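## Task

Lift the grey towel roll out of the cubby and set it down on the table so it stays rolled. The cubby must not be moved, and the remaining towel must stay completely inside it and still rolled.

## Robot and tools

Robot: two arms, left_arm and right_arm, each ending in a two-finger gripper. The fingers point along the gripper's own +z axis and spread apart along its y axis. end_effector_position is the spot between the finger pads, roughly 1 cm short of the tips.

Frame: every pose lives in one scene frame. Its origin sits at table-top height, halfway between the nominal arm bases. +x points out over the table, +z points up, and left_arm is on the +y side. These names do not match image left and right. Positions are in metres. Orientations are quaternions written w first (qw, qx, qy, qz). A reported hand position can be slightly wrong, more so at long reach.

Row layout: one row always has 16 numbers and covers both arms: x, y, z, qw, qx, qy, qz, opening for left_arm, then the same eight for right_arm. x, y, z and the quaternion are absolute targets in the scene frame, not offsets. Opening runs from -1 (closed) to +1 (fully open, 0.094 m). An arm meant to stay still should be sent its last reported pose and its current opening in every row. A 0 in the opening slot is a real command, not a placeholder. To keep an orientation, repeat the same quaternion rather than copying a drifted reported one.

execute_actions(actions, cameras): actions is a list of actions. Each action is a table of up to 15 rows, one row per 1/30 s control step; if it has fewer rows, the last row is held until 15 steps pass. An empty list just reports state and images. Every target must lie within 0.6 m of that gripper's position at the start of the action, measured along each of the gripper's own axes. Otherwise the action is refused for both arms, and a malformed call is refused as a whole. Each control step also clips the command to 100 mm and 20 degrees from the measured pose, so far targets take several actions. cameras takes a list of names: cam_high, cam_low, cam_roll_left, cam_roll_right, cam_left_wrist, cam_right_wrist. Leave it out, or pass ["all"], for every camera; pass [] for none.

move(target, speed, blend, opening_speed, blocking, cameras): target is either one 16-number row or a list of up to 15 such rows that differ only in pose. Each gripper follows a straight line from its current Hand target to the target pose, with no obstacle avoidance. speed is the path's top speed in m/s, 0.002 to 0.5, default 0.25; rotation is capped at twice that in rad/s. It can be one number or one per waypoint. blend, in metres, rounds off the corners at intermediate waypoints. opening_speed (0.2 or more, in scale units per second) ramps the fingers; without it the opening is sent at once. A move lasts at most 10 s of path. blocking=false returns after about 0.5 s while the move keeps running; until it finishes, call wait or stop before sending execute_actions. A new move replaces a running one. The result adds a move: line. done means the arm rests within 10 mm and 2 degrees of the target. Other endings are off_target, moving, held (a check withheld steps, or a clearance stop) and fault. limits=paced means the command was clipped. Neither done nor off_target tells you about contact.

wait(seconds): 0 to 10 s, each arm holding its last command; a running move carries on. stop(): brakes a running move; it needs some distance to do so. zoom_image(camera, region): region is [x0, y0, x1, y1] in pixels of that camera's latest image, at most 504 by 504; all images are 672x504. finished_scene(scene): the first call asks you to verify the result; the second ends the scene for good.

Result lines: end_effector_position and end_effector_quat_wxyz per arm; Hand target (where each arm is now being sent, possibly short of your command); Tool commands; Joint positions (waist, shoulder, elbow, wrist pitch, wrist yaw, wrist roll, then gripper opening in m); joint torques (positive toward larger joint angles, with offsets and noise; the first three wrap at ±28 N m); grip_measured (opening on the -1..1 scale, reading up to about 1.6 mm wide when empty); grip_effort_nm (motor effort, negative when closing, not a pad force). HELD marks withheld steps. "pose unreachable" names an arm whose command the clearance check blocked. MOTOR HOT appears at 75 °C. OVER-TEMPERATURE FAULT at 90 °C folds that arm away for the rest of the scene.

Gripping: set the opening a bit below the reading at first contact for a light hold. About 0.11 below it, or lower for soft objects, gives full force and can flatten a towel roll. To release, command well above grip_measured. An arm at rest may sit about 1 cm off its commanded pose, and this alone does not mean contact.

Avoid: dropping the roll or letting anything leave the table; fast contacts, and targets set far beyond a contact, which give hard hits or presses; collisions between the two arms or grippers, which the clearance check does not prevent; shifting the cubby or pulling the other towel out of it. Holding loads or keeping an arm stretched out heats the motors, including while you think. Something may briefly tug on a held object, so grip firmly enough.

Each tool is called after "Request:" by a JSON object that holds its "op" and its "data", one argument or row to a line.

## Session

Request:
{"op": "execute_actions", "data": {
  "actions": []
}}

Scene clock: 0.00 s.
left_arm: end_effector_position=(+0.3595, +0.2109, +0.1583) grip_measured=+1.000 grip_effort_nm=n/a end_effector_quat_wxyz=(+0.704, +0.094, +0.702, -0.057) | right_arm: end_effector_position=(+0.3819, -0.3103, +0.1340) grip_measured=+1.000 grip_effort_nm=n/a end_effector_quat_wxyz=(+0.668, +0.069, +0.736, -0.085)
Joint positions: left_arm=[-0.009 1.478 0.159 1.317 0.189 0.054 0.094] | right_arm=[0.026 1.552 0.208 1.249 0.239 -0.009 0.094]
Joint velocities: left_arm=[0.007 0.017 -0.007 -0.051 0.007 -0.037 0] | right_arm=[0.007 -0.002 0.007 -0.007 0.007 -0.007 0]
Joint torques (N m): no reading
Motor temperatures (°C): left_arm=[22 27 21 22 19 19 19] | right_arm=[20 26 31 22 19 21 21]
Heat: left arm: 27 °C; right arm: 31 °C.
Hand target: left_arm +0.3599, +0.2109, +0.1576; +0.702, +0.094, +0.704, -0.057 | right_arm +0.3834, -0.3103, +0.1391; +0.674, +0.070, +0.731, -0.084
Tool commands: left_gripper/opening=+1.0 right_gripper/opening=+1.0

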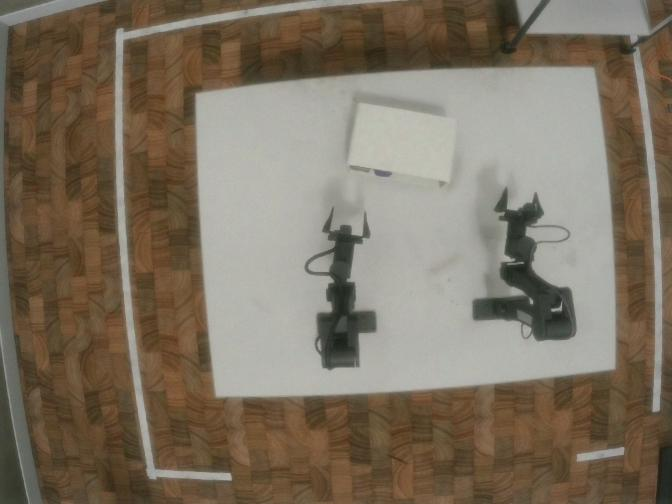

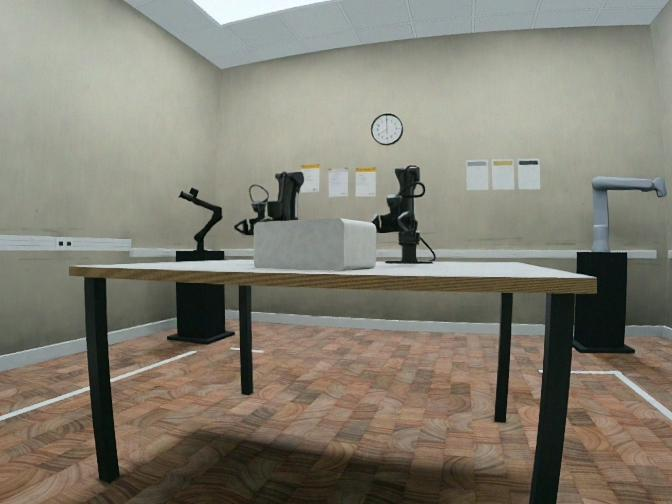

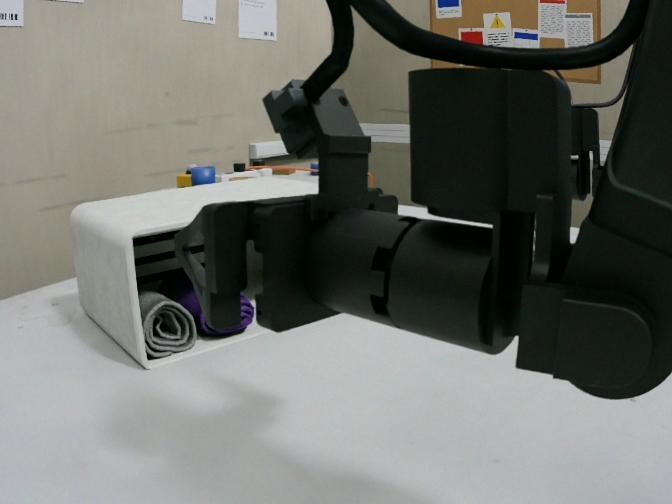

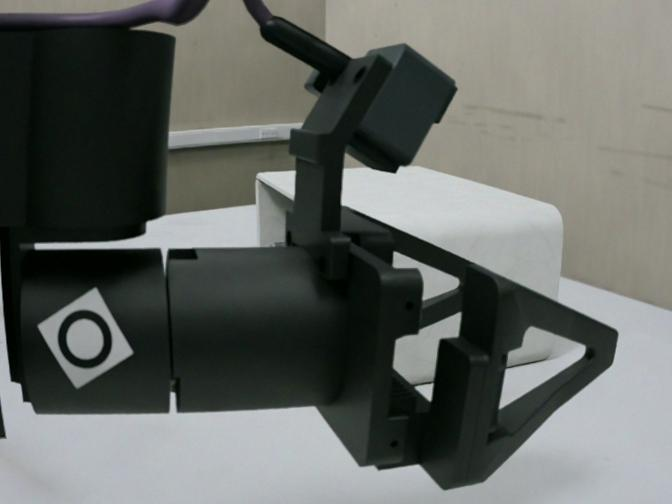

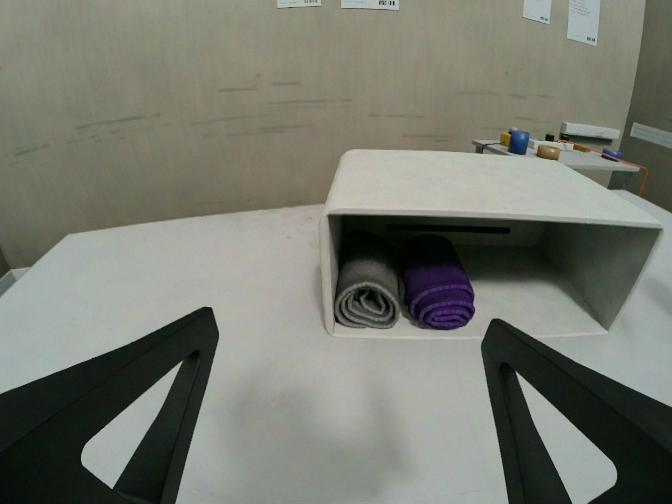

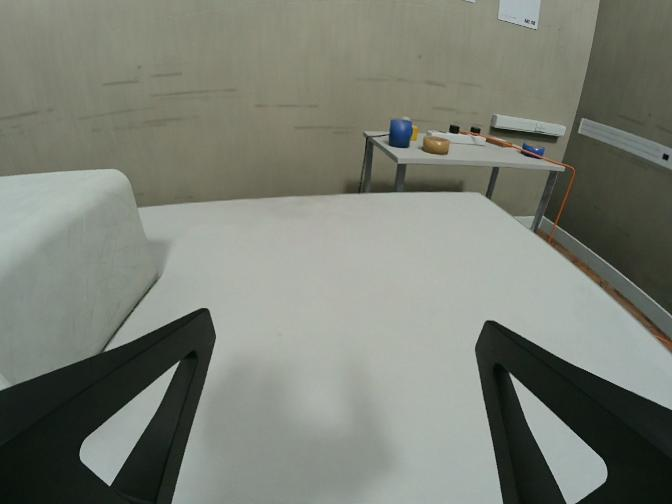

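Request:
{"op": "zoom_image", "data": {
  "camera": "cam_left_wrist",
  "region": [300, 130, 672, 360]
}}

Request:
{"op": "zoom_image", "data": {
  "camera": "cam_high",
  "region": [290, 80, 500, 240]
}}

Request:
{"op": "zoom_image", "data": {
  "camera": "cam_roll_left",
  "region": [60, 160, 340, 380]
}}

Scaled by 1.355 from the camera's 672x504 image, which has a finer 960x720 frame.

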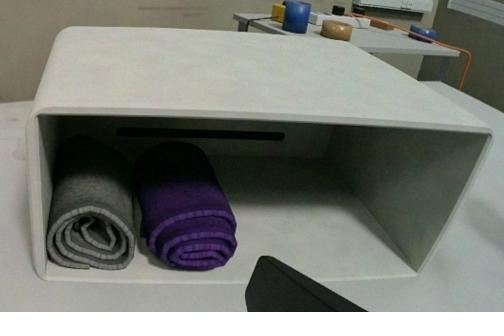

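Scaled by 2.400 from the camera's 672x504 image, which has a finer 960x720 frame.

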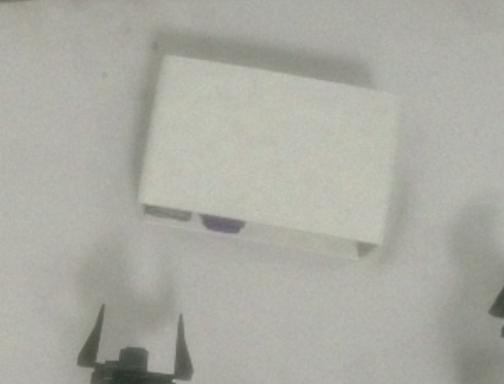

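Scaled by 1.800 from the camera's 672x504 image, which has a finer 960x720 frame.

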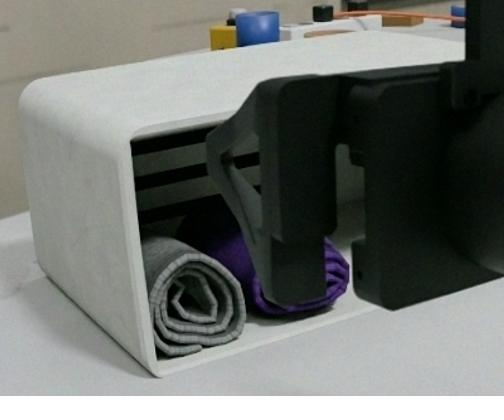

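Request:
{"op": "move", "data": {
  "target": [0.40, 0.175, 0.09, 0.6073, 0.0554, 0.7915, -0.0425, 1.0, 0.3819, -0.3103, 0.1340, 0.668, 0.069, 0.736, -0.085, 1.0],
  "cameras": ["cam_left_wrist","cam_roll_left","cam_high"]
}}

Request:
{"op": "zoom_image", "data": {
  "camera": "cam_left_wrist",
  "region": [150, 80, 600, 400]
}}

Request:
{"op": "zoom_image", "data": {
  "camera": "cam_high",
  "region": [290, 80, 500, 240]
}}

Scene clock: 5.27 s.
left_arm: end_effector_position=(+0.3955, +0.1768, +0.0941) grip_measured=+1.000 grip_effort_nm=-0.012 end_effector_quat_wxyz=(+0.615, +0.058, +0.785, -0.045) | right_arm: end_effector_position=(+0.3819, -0.3103, +0.1340) grip_measured=+1.000 grip_effort_nm=0.007 end_effector_quat_wxyz=(+0.668, +0.069, +0.736, -0.085)
Joint positions: left_arm=[-0.21 1.688 0.33 1.114 -0.077 -0.018 0.094] | right_arm=[0.026 1.552 0.208 1.249 0.239 -0.009 0.094]
Joint velocities: left_arm=[0.012 -0.017 -0.022 0.022 -0.022 0.022 0] | right_arm=[0.017 -0.002 -0.007 -0.051 0.022 0.022 0]
Joint torques (N m): left_arm=[-0.7 -4.74 7.9 1.55 -0.19 -0.07] | right_arm=[0.03 -3.89 3.92 1.52 -0.02 -0.03]
Motor temperatures (°C): left_arm=[22 27 21 23 19 19 19] | right_arm=[20 26 31 22 19 21 21]
Heat: left arm: 27 °C; right arm: 31 °C.
Hand target: left_arm +0.3999, +0.1748, +0.0898; +0.607, +0.054, +0.792, -0.044 | right_arm +0.3819, -0.3103, +0.1340; +0.668, +0.069, +0.736, -0.085
Off the commanded pose: left_arm 0.006 m, 1 deg | right_arm 0.000 m, 0 deg.
move: done
Images, in order (width x height): cam_high 672x504, cam_roll_left 672x504, cam_left_wrist 672x504.

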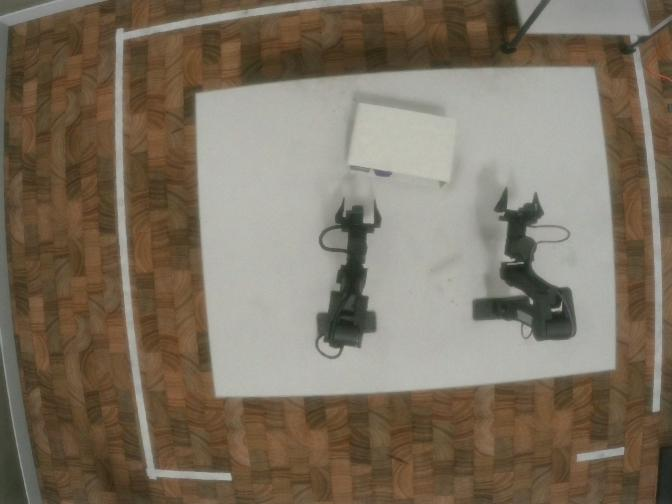

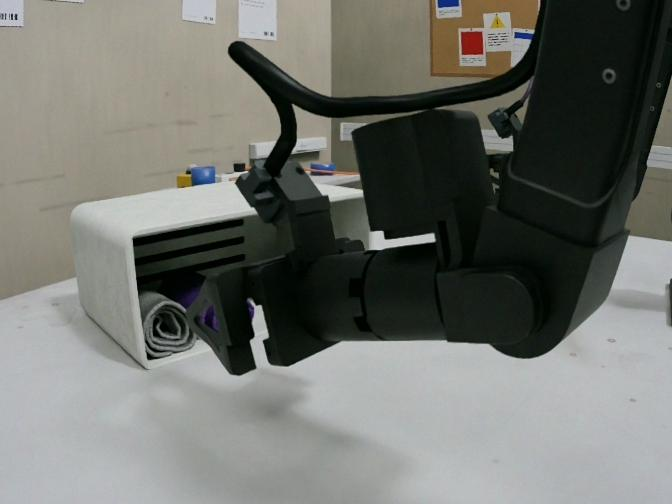

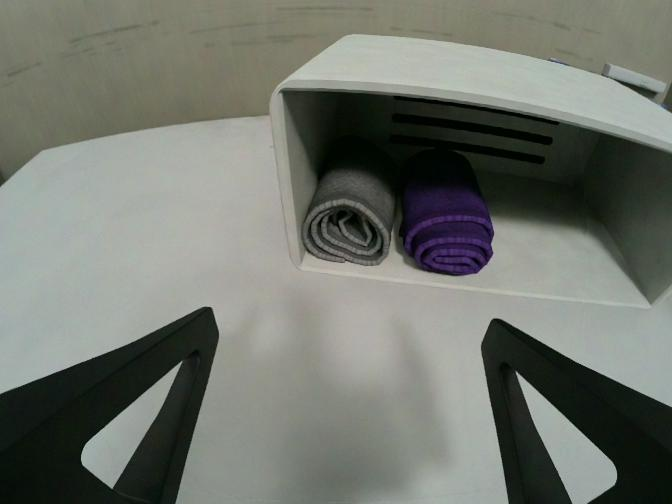

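Scaled by 1.120 from the camera's 672x504 image, which has a finer 960x720 frame.

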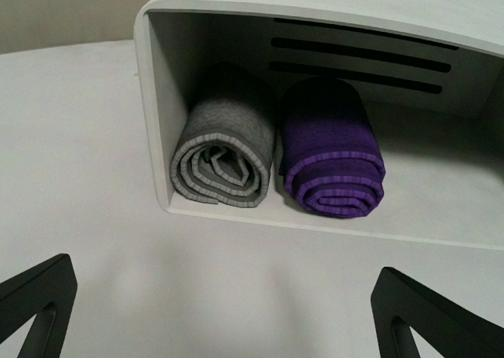

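Scaled by 2.400 from the camera's 672x504 image, which has a finer 960x720 frame.

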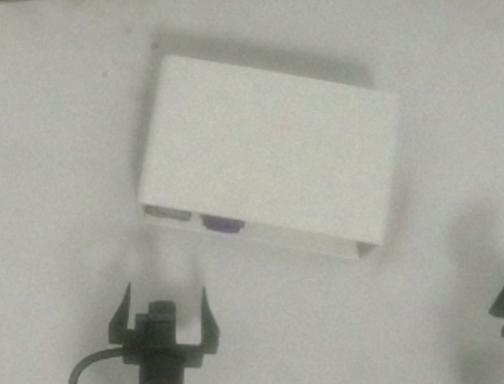

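Request:
{"op": "move", "data": {
  "target": [0.43, 0.170, 0.055, 0.6393, 0.0801, 0.7618, -0.0672, 0.7, 0.3819, -0.3103, 0.1340, 0.668, 0.069, 0.736, -0.085, 1.0],
  "cameras": ["cam_left_wrist","cam_roll_left","cam_high"],
  "speed": 0.15
}}

Request:
{"op": "zoom_image", "data": {
  "camera": "cam_left_wrist",
  "region": [150, 80, 600, 400]
}}

Request:
{"op": "zoom_image", "data": {
  "camera": "cam_high",
  "region": [310, 90, 470, 220]
}}

Scene clock: 10.10 s.
left_arm: end_effector_position=(+0.4257, +0.1692, +0.0602) grip_measured=+0.702 grip_effort_nm=-0.115 end_effector_quat_wxyz=(+0.641, +0.076, +0.761, -0.069) | right_arm: end_effector_position=(+0.3819, -0.3103, +0.1340) grip_measured=+1.000 grip_effort_nm=-0.002 end_effector_quat_wxyz=(+0.668, +0.069, +0.736, -0.085)
Joint positions: left_arm=[-0.173 2.066 0.426 1.469 0.018 -0.005 0.08] | right_arm=[0.026 1.552 0.208 1.249 0.239 -0.009 0.094]
Joint velocities: left_arm=[-0.002 -0.012 0.017 0.037 -0.066 0.007 0.001] | right_arm=[-0.002 0.007 -0.002 -0.022 -0.022 -0.022 0]
Joint torques (N m): left_arm=[0.79 -6.15 5.39 1.9 0.11 0.13] | right_arm=[0.03 -3.9 3.92 1.51 -0.01 -0.02]
Motor temperatures (°C): left_arm=[22 27 21 24 19 19 19] | right_arm=[20 26 31 23 19 21 21]
Heat: left arm: 27 °C; right arm: 31 °C.
Hand target: left_arm +0.4293, +0.1699, +0.0553; +0.639, +0.080, +0.762, -0.067 | right_arm +0.3819, -0.3103, +0.1340; +0.668, +0.069, +0.736, -0.085
Off the commanded pose: left_arm 0.007 m, 1 deg | right_arm 0.000 m, 0 deg.
move: done
Images, in order (width x height): cam_high 672x504, cam_roll_left 672x504, cam_left_wrist 672x504.

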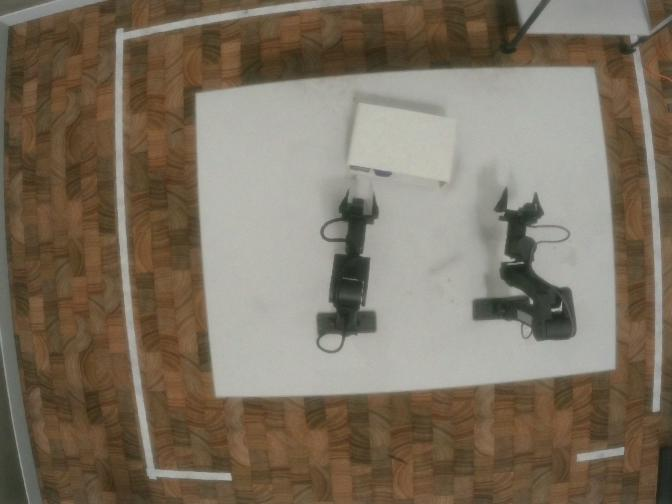

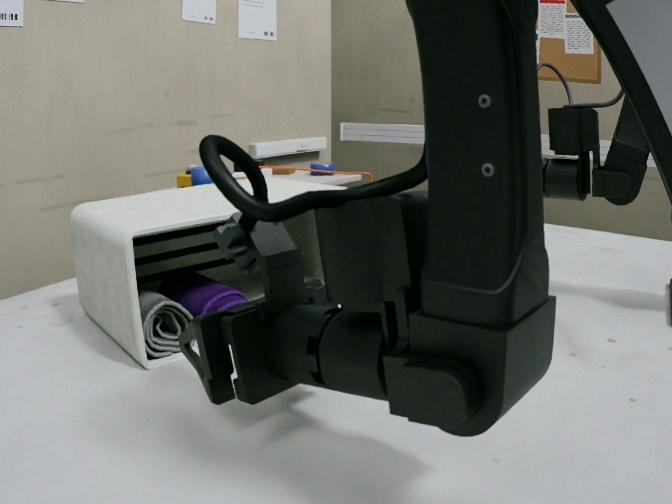

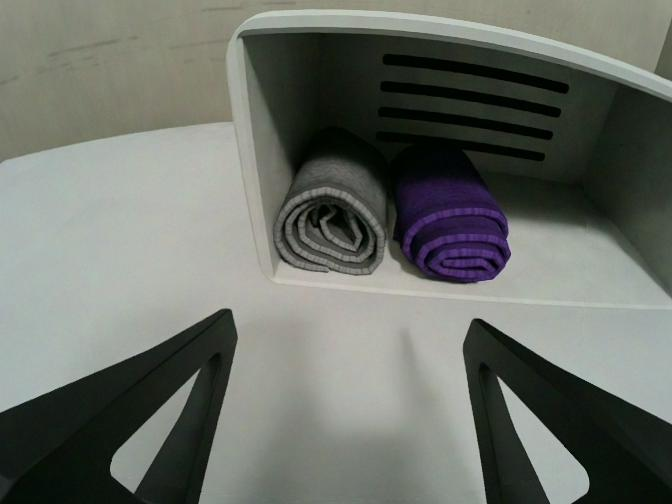

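Scaled by 1.120 from the camera's 672x504 image, which has a finer 960x720 frame.

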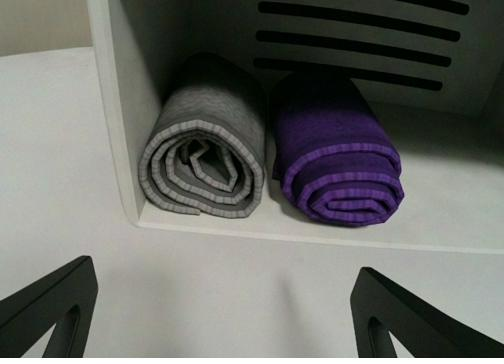

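Scaled by 3.150 from the camera's 672x504 image, which has a finer 960x720 frame.

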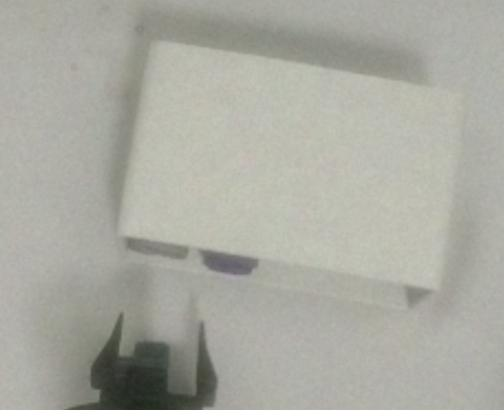

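Request:
{"op": "move", "data": {
  "target": [0.476, 0.165, 0.040, 0.6373, 0.1, 0.7594, -0.0839, 0.7, 0.3819, -0.3103, 0.1340, 0.668, 0.069, 0.736, -0.085, 1.0],
  "cameras": ["cam_left_wrist","cam_roll_left","cam_high"],
  "speed": 0.1
}}

Request:
{"op": "zoom_image", "data": {
  "camera": "cam_left_wrist",
  "region": [150, 80, 600, 400]
}}

Request:
{"op": "zoom_image", "data": {
  "camera": "cam_high",
  "region": [310, 90, 470, 220]
}}

Request:
{"op": "zoom_image", "data": {
  "camera": "cam_roll_left",
  "region": [60, 160, 340, 420]
}}

Scene clock: 14.97 s.
left_arm: end_effector_position=(+0.4727, +0.1640, +0.0535) grip_measured=+0.702 grip_effort_nm=-0.115 end_effector_quat_wxyz=(+0.650, +0.095, +0.749, -0.086) | right_arm: end_effector_position=(+0.3819, -0.3103, +0.1340) grip_measured=+1.000 grip_effort_nm=0.007 end_effector_quat_wxyz=(+0.668, +0.069, +0.736, -0.085)
Joint positions: left_arm=[-0.131 2.194 0.627 1.427 0.109 0.01 0.08] | right_arm=[0.026 1.552 0.208 1.249 0.239 -0.009 0.094]
Joint velocities: left_arm=[-0.017 0.017 0.002 0.051 -0.037 0.022 0] | right_arm=[-0.007 -0.002 0.017 -0.022 -0.007 0.037 0]
Joint torques (N m): left_arm=[0.73 -7.76 6.08 1.55 0.12 0.14] | right_arm=[0.05 -3.89 3.92 1.52 -0.01 -0.03]
Motor temperatures (°C): left_arm=[22 27 21 25 19 19 19] | right_arm=[20 26 31 24 19 21 21]
Heat: left arm: 27 °C; right arm: 31 °C.
Hand target: left_arm +0.4751, +0.1650, +0.0401; +0.637, +0.100, +0.759, -0.084 | right_arm +0.3819, -0.3103, +0.1340; +0.668, +0.069, +0.736, -0.085
Off the commanded pose: left_arm 0.014 m, 2 deg | right_arm 0.000 m, 0 deg.
move: off_target (left_arm)
Images, in order (width x height): cam_high 672x504, cam_roll_left 672x504, cam_left_wrist 672x504.

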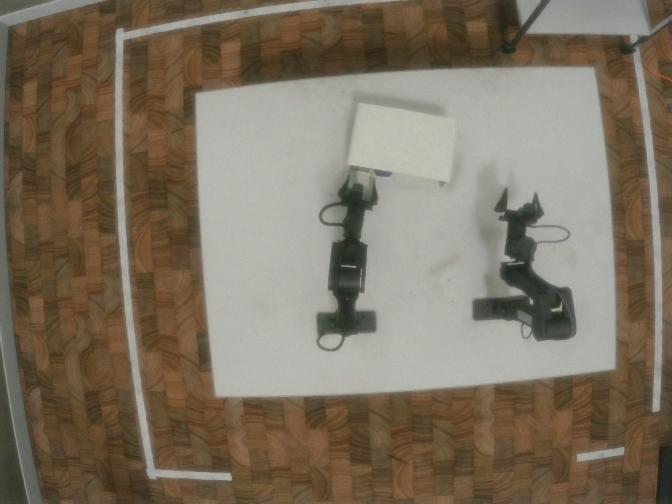

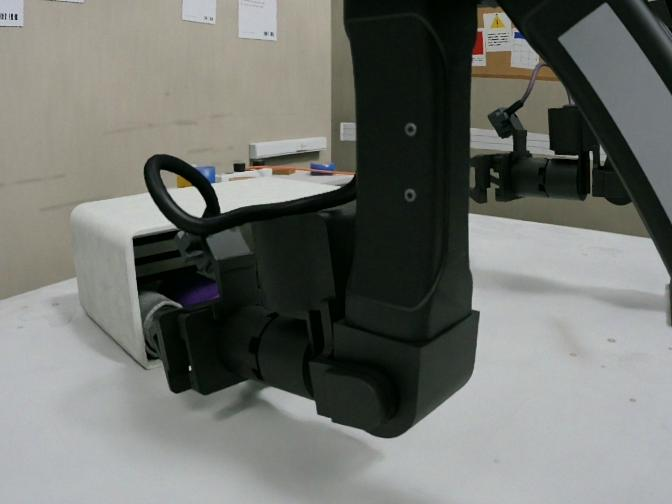

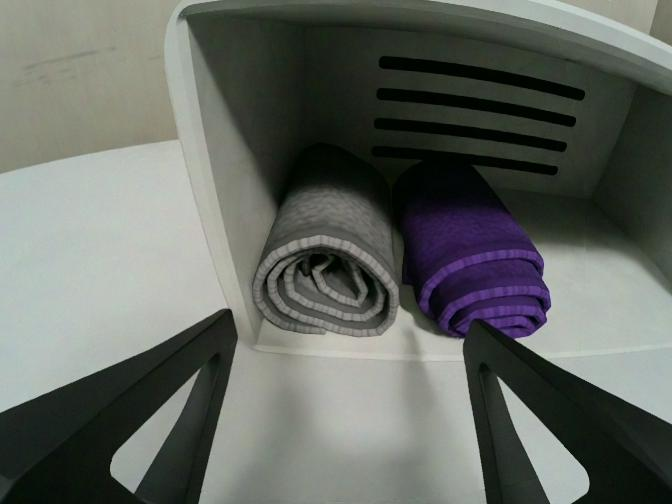

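Scaled by 1.120 from the camera's 672x504 image, which has a finer 960x720 frame.

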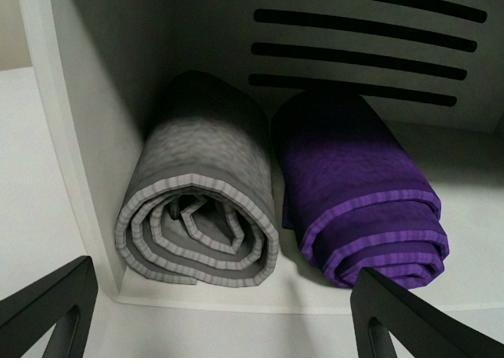

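Scaled by 3.150 from the camera's 672x504 image, which has a finer 960x720 frame.

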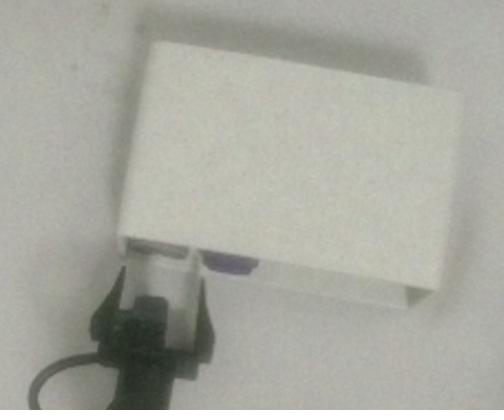

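Scaled by 1.800 from the camera's 672x504 image, which has a finer 960x720 frame.

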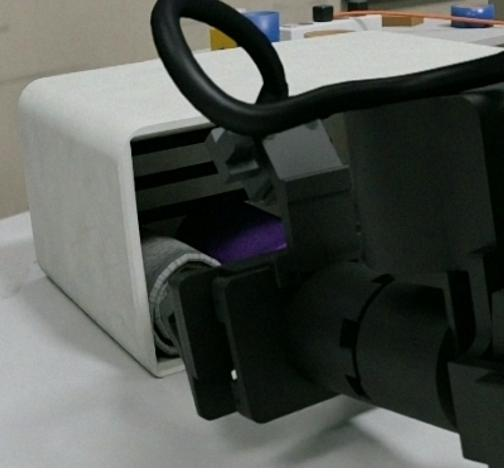

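Request:
{"op": "move", "data": {
  "target": [0.477, 0.172, 0.041, 0.6373, 0.1, 0.7594, -0.0839, 0.22, 0.3819, -0.3103, 0.1340, 0.668, 0.069, 0.736, -0.085, 1.0],
  "cameras": ["cam_left_wrist","cam_high"],
  "speed": 0.1
}}

Request:
{"op": "zoom_image", "data": {
  "camera": "cam_left_wrist",
  "region": [150, 130, 550, 430]
}}

Request:
{"op": "zoom_image", "data": {
  "camera": "cam_high",
  "region": [330, 140, 410, 220]
}}

Scene clock: 20.00 s.
left_arm: end_effector_position=(+0.4735, +0.1713, +0.0519) grip_measured=+0.222 grip_effort_nm=-0.120 end_effector_quat_wxyz=(+0.648, +0.094, +0.751, -0.085) | right_arm: end_effector_position=(+0.3819, -0.3103, +0.1340) grip_measured=+1.000 grip_effort_nm=0.002 end_effector_quat_wxyz=(+0.668, +0.069, +0.736, -0.085)
Joint positions: left_arm=[-0.107 2.194 0.627 1.42 0.132 0.014 0.057] | right_arm=[0.026 1.552 0.208 1.249 0.239 -0.009 0.094]
Joint velocities: left_arm=[0.002 -0.007 0.002 -0.022 -0.037 -0.037 -0.001] | right_arm=[-0.002 -0.002 0.012 0.007 -0.022 0.066 0]
Joint torques (N m): left_arm=[0.54 -8.16 6.24 1.53 0.13 0.14] | right_arm=[0.03 -3.89 3.92 1.52 -0.01 -0.02]
Motor temperatures (°C): left_arm=[22 28 21 25 19 19 19] | right_arm=[20 26 31 24 19 21 21]
Heat: left arm: 28 °C; right arm: 31 °C.
Hand target: left_arm +0.4765, +0.1720, +0.0412; +0.638, +0.100, +0.759, -0.084 | right_arm +0.3819, -0.3103, +0.1340; +0.668, +0.069, +0.736, -0.085
Off the commanded pose: left_arm 0.011 m, 2 deg | right_arm 0.000 m, 0 deg.
move: off_target (left_arm)
Images, in order (width x height): cam_high 672x504, cam_left_wrist 672x504.

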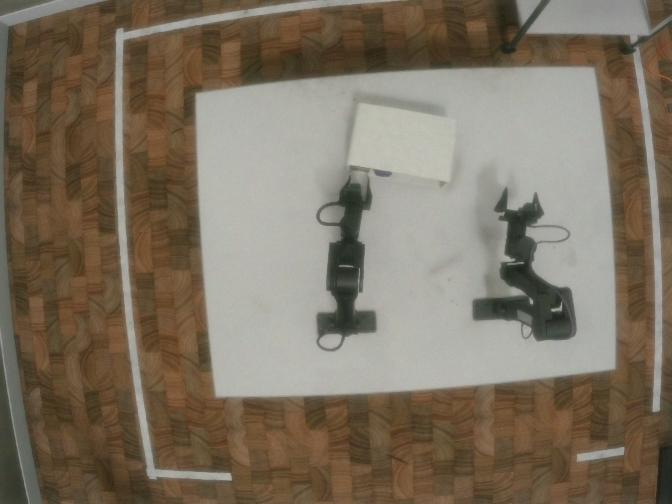

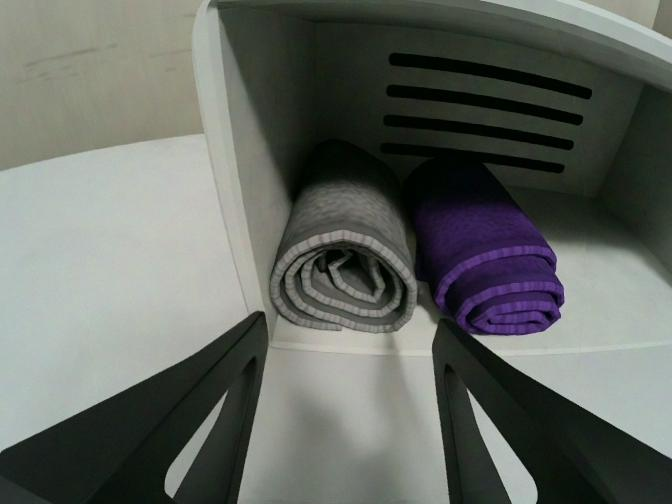

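Scaled by 1.260 from the camera's 672x504 image, which has a finer 960x720 frame.

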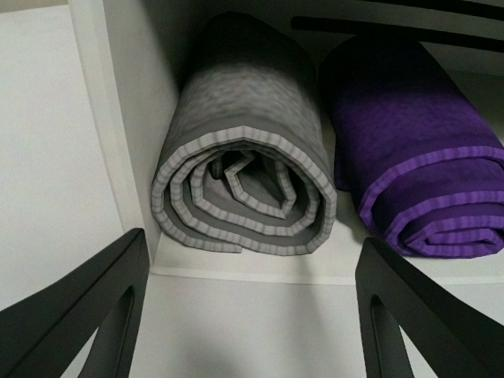

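Scaled by 6.300 from the camera's 672x504 image, which has a finer 960x720 frame.

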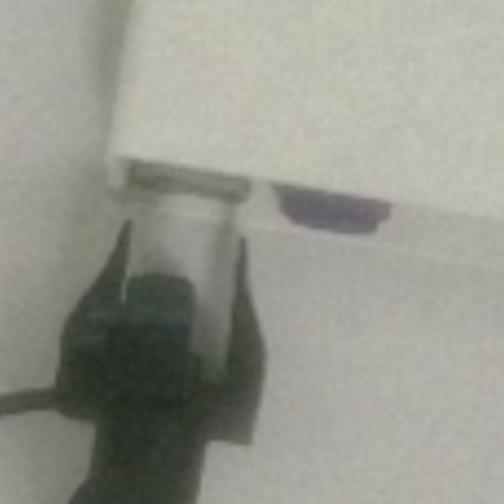

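Request:
{"op": "move", "data": {
  "target": [0.5055, 0.1637, 0.041, 0.6373, 0.1, 0.7594, -0.0839, 0.22, 0.3819, -0.3103, 0.1340, 0.668, 0.069, 0.736, -0.085, 1.0],
  "cameras": ["cam_left_wrist","cam_high","cam_roll_left"],
  "speed": 0.06
}}

Request:
{"op": "zoom_image", "data": {
  "camera": "cam_left_wrist",
  "region": [150, 130, 550, 430]
}}

Request:
{"op": "zoom_image", "data": {
  "camera": "cam_high",
  "region": [330, 140, 410, 220]
}}

Scene clock: 22.47 s.
left_arm: end_effector_position=(+0.5024, +0.1669, +0.0557) grip_measured=+0.222 grip_effort_nm=-0.110 end_effector_quat_wxyz=(+0.651, +0.095, +0.748, -0.086) | right_arm: end_effector_position=(+0.3819, -0.3103, +0.1340) grip_measured=+1.000 grip_effort_nm=-0.002 end_effector_quat_wxyz=(+0.668, +0.069, +0.736, -0.085)
Joint positions: left_arm=[-0.109 2.225 0.751 1.334 0.133 0.014 0.057] | right_arm=[0.026 1.552 0.208 1.249 0.239 -0.009 0.094]
Joint velocities: left_arm=[-0.002 0.017 -0.002 -0.037 0.022 -0.037 -0.001] | right_arm=[0.002 -0.002 -0.007 -0.007 0.095 0.007 0]
Joint torques (N m): left_arm=[-0.68 -8.4 6.9 1.56 -0.04 0.11] | right_arm=[0.03 -3.88 3.92 1.52 -0.02 -0.03]
Motor temperatures (°C): left_arm=[22 28 21 25 19 19 19] | right_arm=[20 26 31 24 19 21 21]
Heat: left arm: 28 °C; right arm: 31 °C.
Hand target: left_arm +0.5045, +0.1636, +0.0410; +0.637, +0.100, +0.759, -0.084 | right_arm +0.3819, -0.3103, +0.1340; +0.668, +0.069, +0.736, -0.085
Off the commanded pose: left_arm 0.015 m, 2 deg | right_arm 0.000 m, 0 deg.
move: off_target (left_arm)
Images, in order (width x height): cam_high 672x504, cam_roll_left 672x504, cam_left_wrist 672x504.

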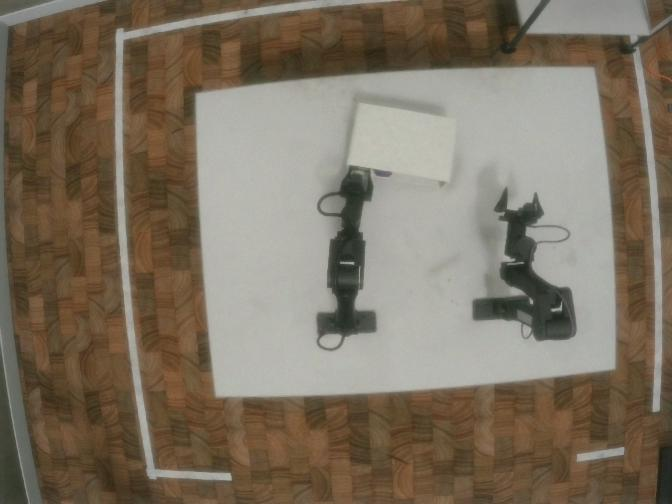

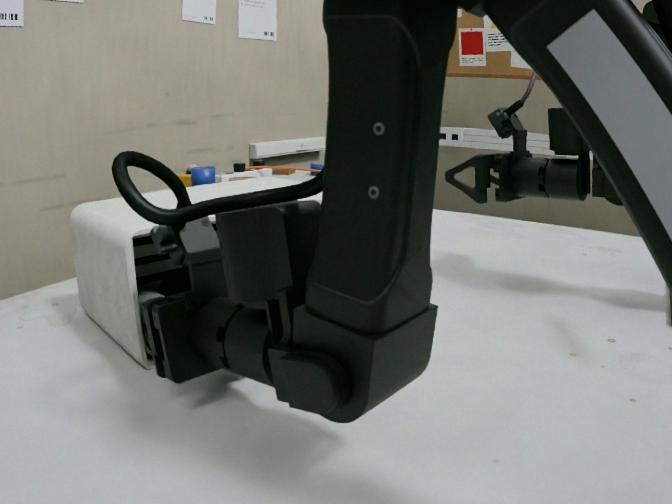

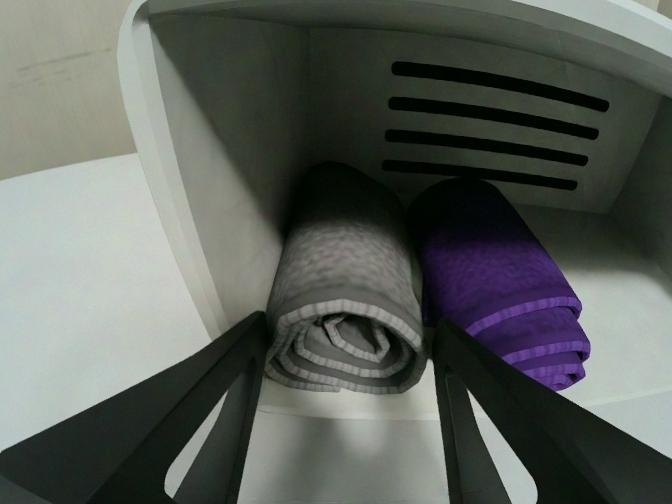

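Scaled by 1.260 from the camera's 672x504 image, which has a finer 960x720 frame.

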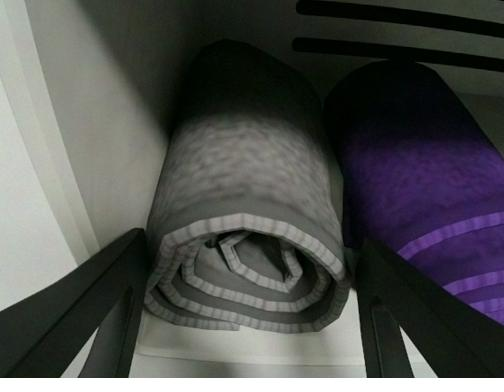

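Scaled by 6.300 from the camera's 672x504 image, which has a finer 960x720 frame.

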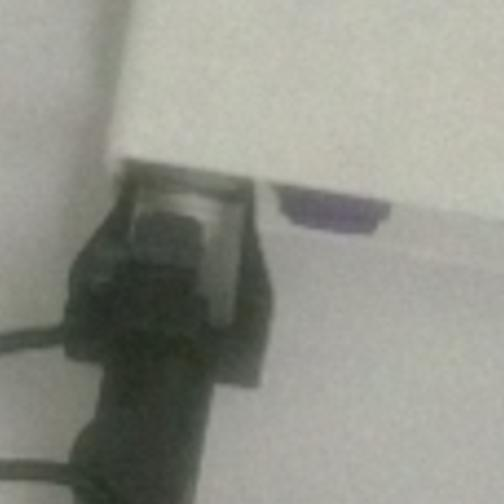

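Request:
{"op": "move", "data": {
  "target": [0.536, 0.1555, 0.035, 0.6373, 0.1, 0.7594, -0.0839, 0.22, 0.3819, -0.3103, 0.1340, 0.668, 0.069, 0.736, -0.085, 1.0],
  "cameras": ["cam_left_wrist","cam_high","cam_roll_left"],
  "speed": 0.06
}}

Request:
{"op": "zoom_image", "data": {
  "camera": "cam_left_wrist",
  "region": [150, 130, 550, 430]
}}

Request:
{"op": "zoom_image", "data": {
  "camera": "cam_high",
  "region": [310, 90, 470, 220]
}}

Scene clock: 23.97 s.
left_arm: end_effector_position=(+0.5321, +0.1569, +0.0528) grip_measured=+0.222 grip_effort_nm=-0.110 end_effector_quat_wxyz=(+0.654, +0.099, +0.745, -0.089) | right_arm: end_effector_position=(+0.3819, -0.3103, +0.1340) grip_measured=+1.000 grip_effort_nm=0.002 end_effector_quat_wxyz=(+0.668, +0.069, +0.736, -0.085)
Joint positions: left_arm=[-0.121 2.294 0.891 1.272 0.131 0.014 0.057] | right_arm=[0.026 1.552 0.208 1.249 0.239 -0.009 0.094]
Joint velocities: left_arm=[-0.002 -0.002 -0.027 0.037 0.022 -0.066 0] | right_arm=[-0.012 0.007 -0.007 0.007 -0.007 0.007 0]
Joint torques (N m): left_arm=[-0.49 -9.28 7.65 1.44 -0.11 0.09] | right_arm=[0.03 -3.88 3.92 1.52 -0.02 -0.03]
Motor temperatures (°C): left_arm=[22 28 21 25 19 19 19] | right_arm=[20 26 31 24 19 21 21]
Heat: left arm: 28 °C; right arm: 31 °C.
Hand target: left_arm +0.5348, +0.1556, +0.0354; +0.638, +0.100, +0.759, -0.084 | right_arm +0.3819, -0.3103, +0.1340; +0.668, +0.069, +0.736, -0.085
Off the commanded pose: left_arm 0.018 m, 3 deg | right_arm 0.000 m, 0 deg.
move: off_target (left_arm)
Images, in order (width x height): cam_high 672x504, cam_roll_left 672x504, cam_left_wrist 672x504.

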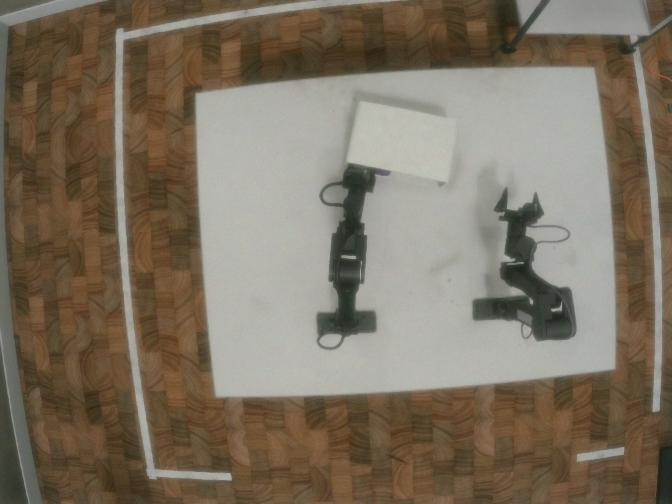

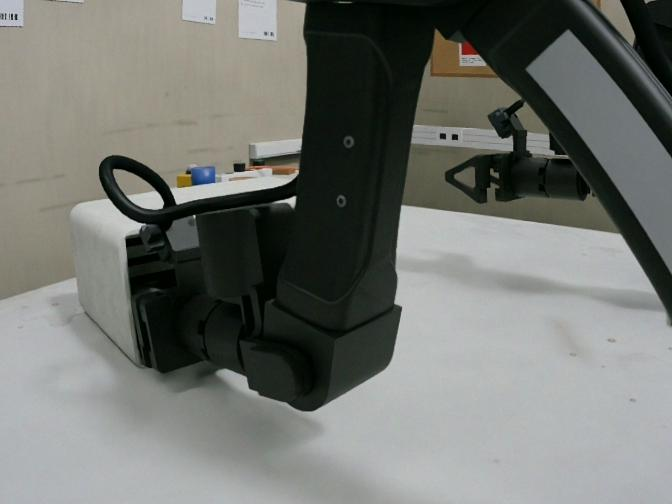

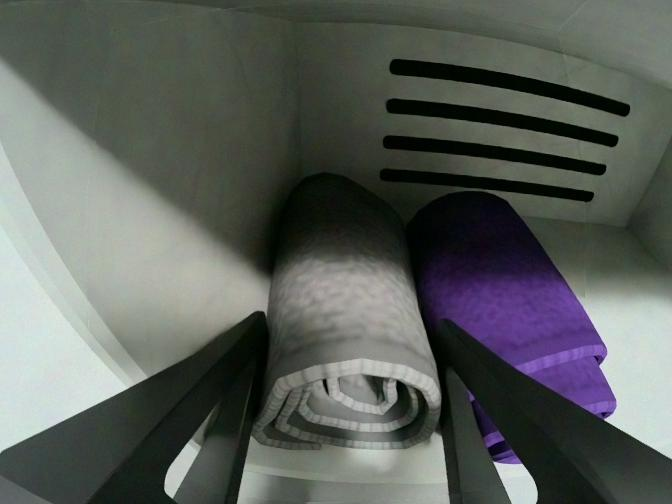

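Scaled by 1.260 from the camera's 672x504 image, which has a finer 960x720 frame.

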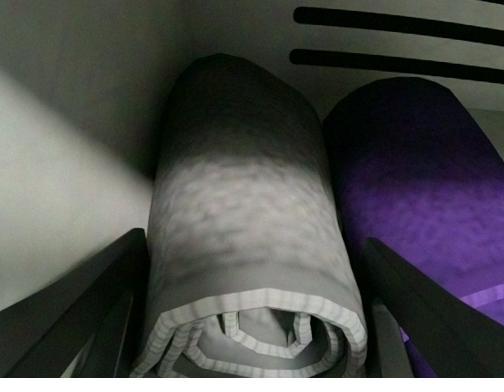

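Scaled by 3.150 from the camera's 672x504 image, which has a finer 960x720 frame.

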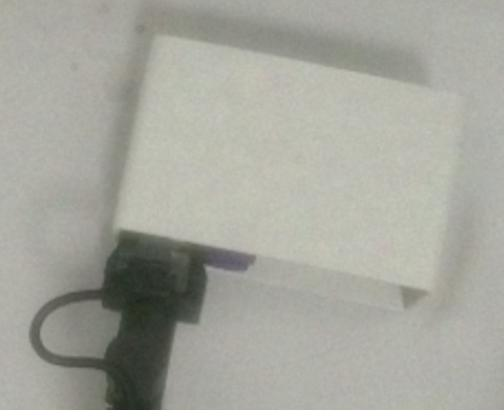

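Request:
{"op": "move", "data": {
  "target": [0.532, 0.1565, 0.035, 0.6373, 0.1, 0.7594, -0.0839, -0.15, 0.3819, -0.3103, 0.1340, 0.668, 0.069, 0.736, -0.085, 1.0],
  "cameras": ["cam_left_wrist"],
  "speed": 0.05,
  "opening_speed": 0.3
}}

Scene clock: 26.07 s.
left_arm: end_effector_position=(+0.5321, +0.1571, +0.0528) grip_measured=-0.148 grip_effort_nm=-0.125 end_effector_quat_wxyz=(+0.654, +0.099, +0.745, -0.089) | right_arm: end_effector_position=(+0.3819, -0.3103, +0.1340) grip_measured=+1.000 grip_effort_nm=-0.002 end_effector_quat_wxyz=(+0.668, +0.069, +0.736, -0.085)
Joint positions: left_arm=[-0.121 2.294 0.891 1.272 0.13 0.014 0.04] | right_arm=[0.026 1.552 0.208 1.249 0.239 -0.009 0.094]
Joint velocities: left_arm=[0.002 0.002 0.007 -0.037 0.022 0.037 0] | right_arm=[0.007 -0.007 0.002 0.037 -0.022 0.081 0]
Joint torques (N m): left_arm=[-0.39 -9.78 6.01 1.56 -0.12 0.1] | right_arm=[0.05 -3.89 3.93 1.53 -0.01 -0.02]
Motor temperatures (°C): left_arm=[22 28 21 25 19 19 19] | right_arm=[20 26 31 24 19 21 21]
Heat: left arm: 28 °C; right arm: 31 °C.
Hand target: left_arm +0.5313, +0.1567, +0.0353; +0.637, +0.100, +0.759, -0.084 | right_arm +0.3819, -0.3103, +0.1340; +0.668, +0.069, +0.736, -0.085
Off the commanded pose: left_arm 0.018 m, 3 deg | right_arm 0.000 m, 0 deg.
move: off_target (left_arm)
Images, in order (width x height): cam_left_wrist 672x504.

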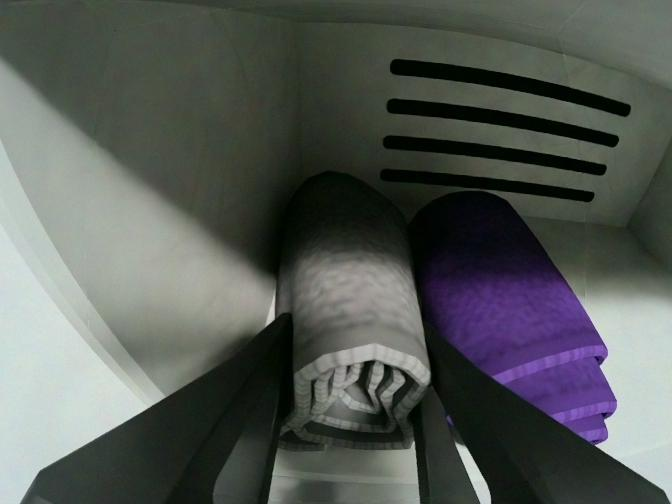

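Request:
{"op": "move", "data": {
  "target": [0.532, 0.1565, 0.035, 0.6373, 0.1, 0.7594, -0.0839, -0.4, 0.3819, -0.3103, 0.1340, 0.668, 0.069, 0.736, -0.085, 1.0],
  "cameras": ["cam_left_wrist"],
  "speed": 0.05,
  "opening_speed": 0.3
}}

Scene clock: 27.50 s.
left_arm: end_effector_position=(+0.5321, +0.1571, +0.0529) grip_measured=-0.394 grip_effort_nm=-0.310 end_effector_quat_wxyz=(+0.654, +0.099, +0.745, -0.089) | right_arm: end_effector_position=(+0.3819, -0.3103, +0.1340) grip_measured=+1.000 grip_effort_nm=0.002 end_effector_quat_wxyz=(+0.668, +0.069, +0.736, -0.085)
Joint positions: left_arm=[-0.121 2.294 0.891 1.272 0.13 0.014 0.028] | right_arm=[0.026 1.552 0.208 1.249 0.239 -0.009 0.094]
Joint velocities: left_arm=[-0.002 0.022 -0.007 -0.022 0.051 -0.051 0.001] | right_arm=[-0.002 0.002 -0.012 -0.125 -0.022 -0.095 0]
Joint torques (N m): left_arm=[-0.4 -9.8 6.02 1.55 -0.12 0.09] | right_arm=[0.02 -3.89 3.92 1.52 -0.01 -0.03]
Motor temperatures (°C): left_arm=[22 28 21 25 19 19 19] | right_arm=[20 26 31 24 19 21 21]
Heat: left arm: 28 °C; right arm: 31 °C.
Hand target: left_arm +0.5312, +0.1566, +0.0353; +0.637, +0.100, +0.759, -0.084 | right_arm +0.3819, -0.3103, +0.1340; +0.668, +0.069, +0.736, -0.085
Off the commanded pose: left_arm 0.018 m, 3 deg | right_arm 0.000 m, 0 deg.
move: off_target (left_arm)
Images, in order (width x height): cam_left_wrist 672x504.

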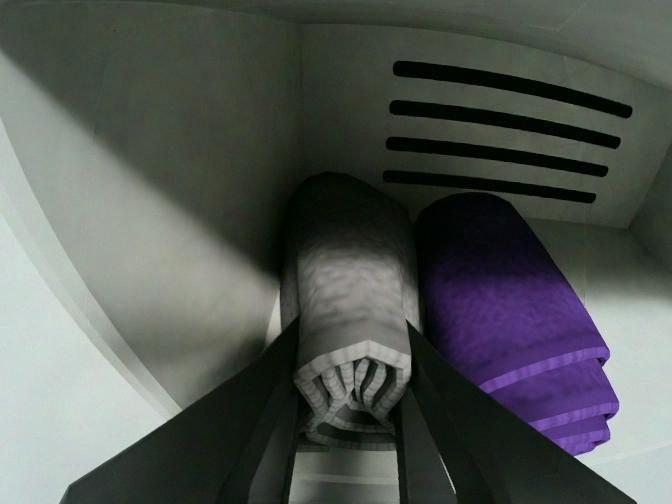

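Request:
{"op": "move", "data": {
  "target": [0.455, 0.1785, 0.042, 0.6373, 0.1, 0.7594, -0.0839, -0.4, 0.3819, -0.3103, 0.1340, 0.668, 0.069, 0.736, -0.085, 1.0],
  "cameras": ["cam_left_wrist","cam_high","cam_roll_left"],
  "speed": 0.05
}}

Scene clock: 31.70 s.
left_arm: end_effector_position=(+0.4606, +0.1761, +0.0468) grip_measured=-0.395 grip_effort_nm=-0.295 end_effector_quat_wxyz=(+0.649, +0.096, +0.750, -0.086) | right_arm: end_effector_position=(+0.3819, -0.3103, +0.1340) grip_measured=+1.000 grip_effort_nm=0.002 end_effector_quat_wxyz=(+0.668, +0.069, +0.736, -0.085)
Joint positions: left_arm=[-0.095 2.207 0.575 1.486 0.147 0.016 0.028] | right_arm=[0.026 1.552 0.208 1.249 0.239 -0.009 0.094]
Joint velocities: left_arm=[0.007 -0.017 0.012 -0.037 -0.066 -0.037 -0.001] | right_arm=[-0.007 0.007 -0.002 -0.037 -0.037 -0.022 0]
Joint torques (N m): left_arm=[0.87 -11.48 2.03 1.53 0.13 0.13] | right_arm=[0.03 -3.88 3.93 1.52 -0.01 -0.02]
Motor temperatures (°C): left_arm=[22 29 21 25 19 19 19] | right_arm=[20 26 31 25 19 21 21]
Heat: left arm: 29 °C; right arm: 31 °C.
Hand target: left_arm +0.4551, +0.1787, +0.0422; +0.637, +0.100, +0.759, -0.084 | right_arm +0.3819, -0.3103, +0.1340; +0.668, +0.069, +0.736, -0.085
Off the commanded pose: left_arm 0.008 m, 2 deg | right_arm 0.000 m, 0 deg.
move: done
Images, in order (width x height): cam_high 672x504, cam_roll_left 672x504, cam_left_wrist 672x504.

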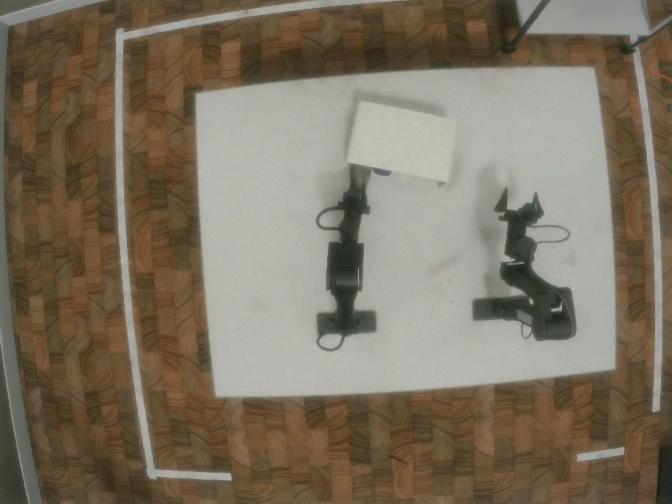

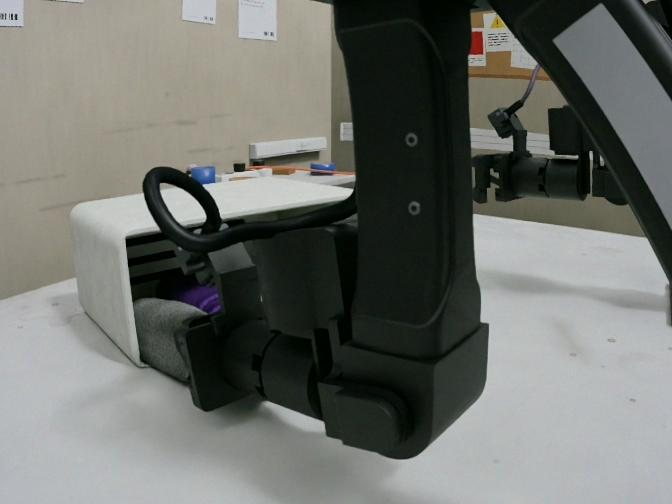

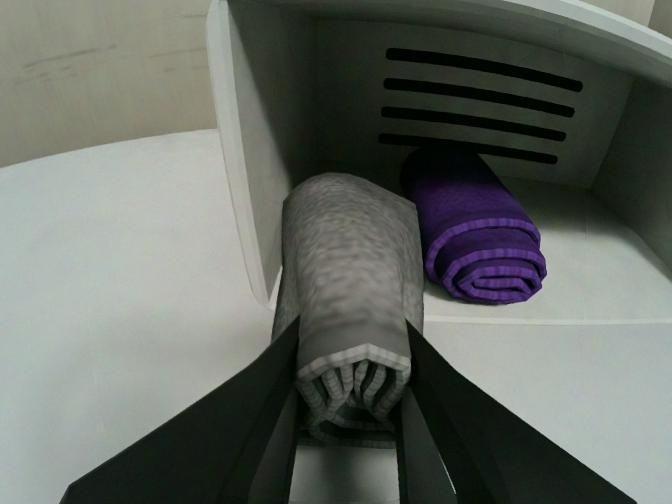

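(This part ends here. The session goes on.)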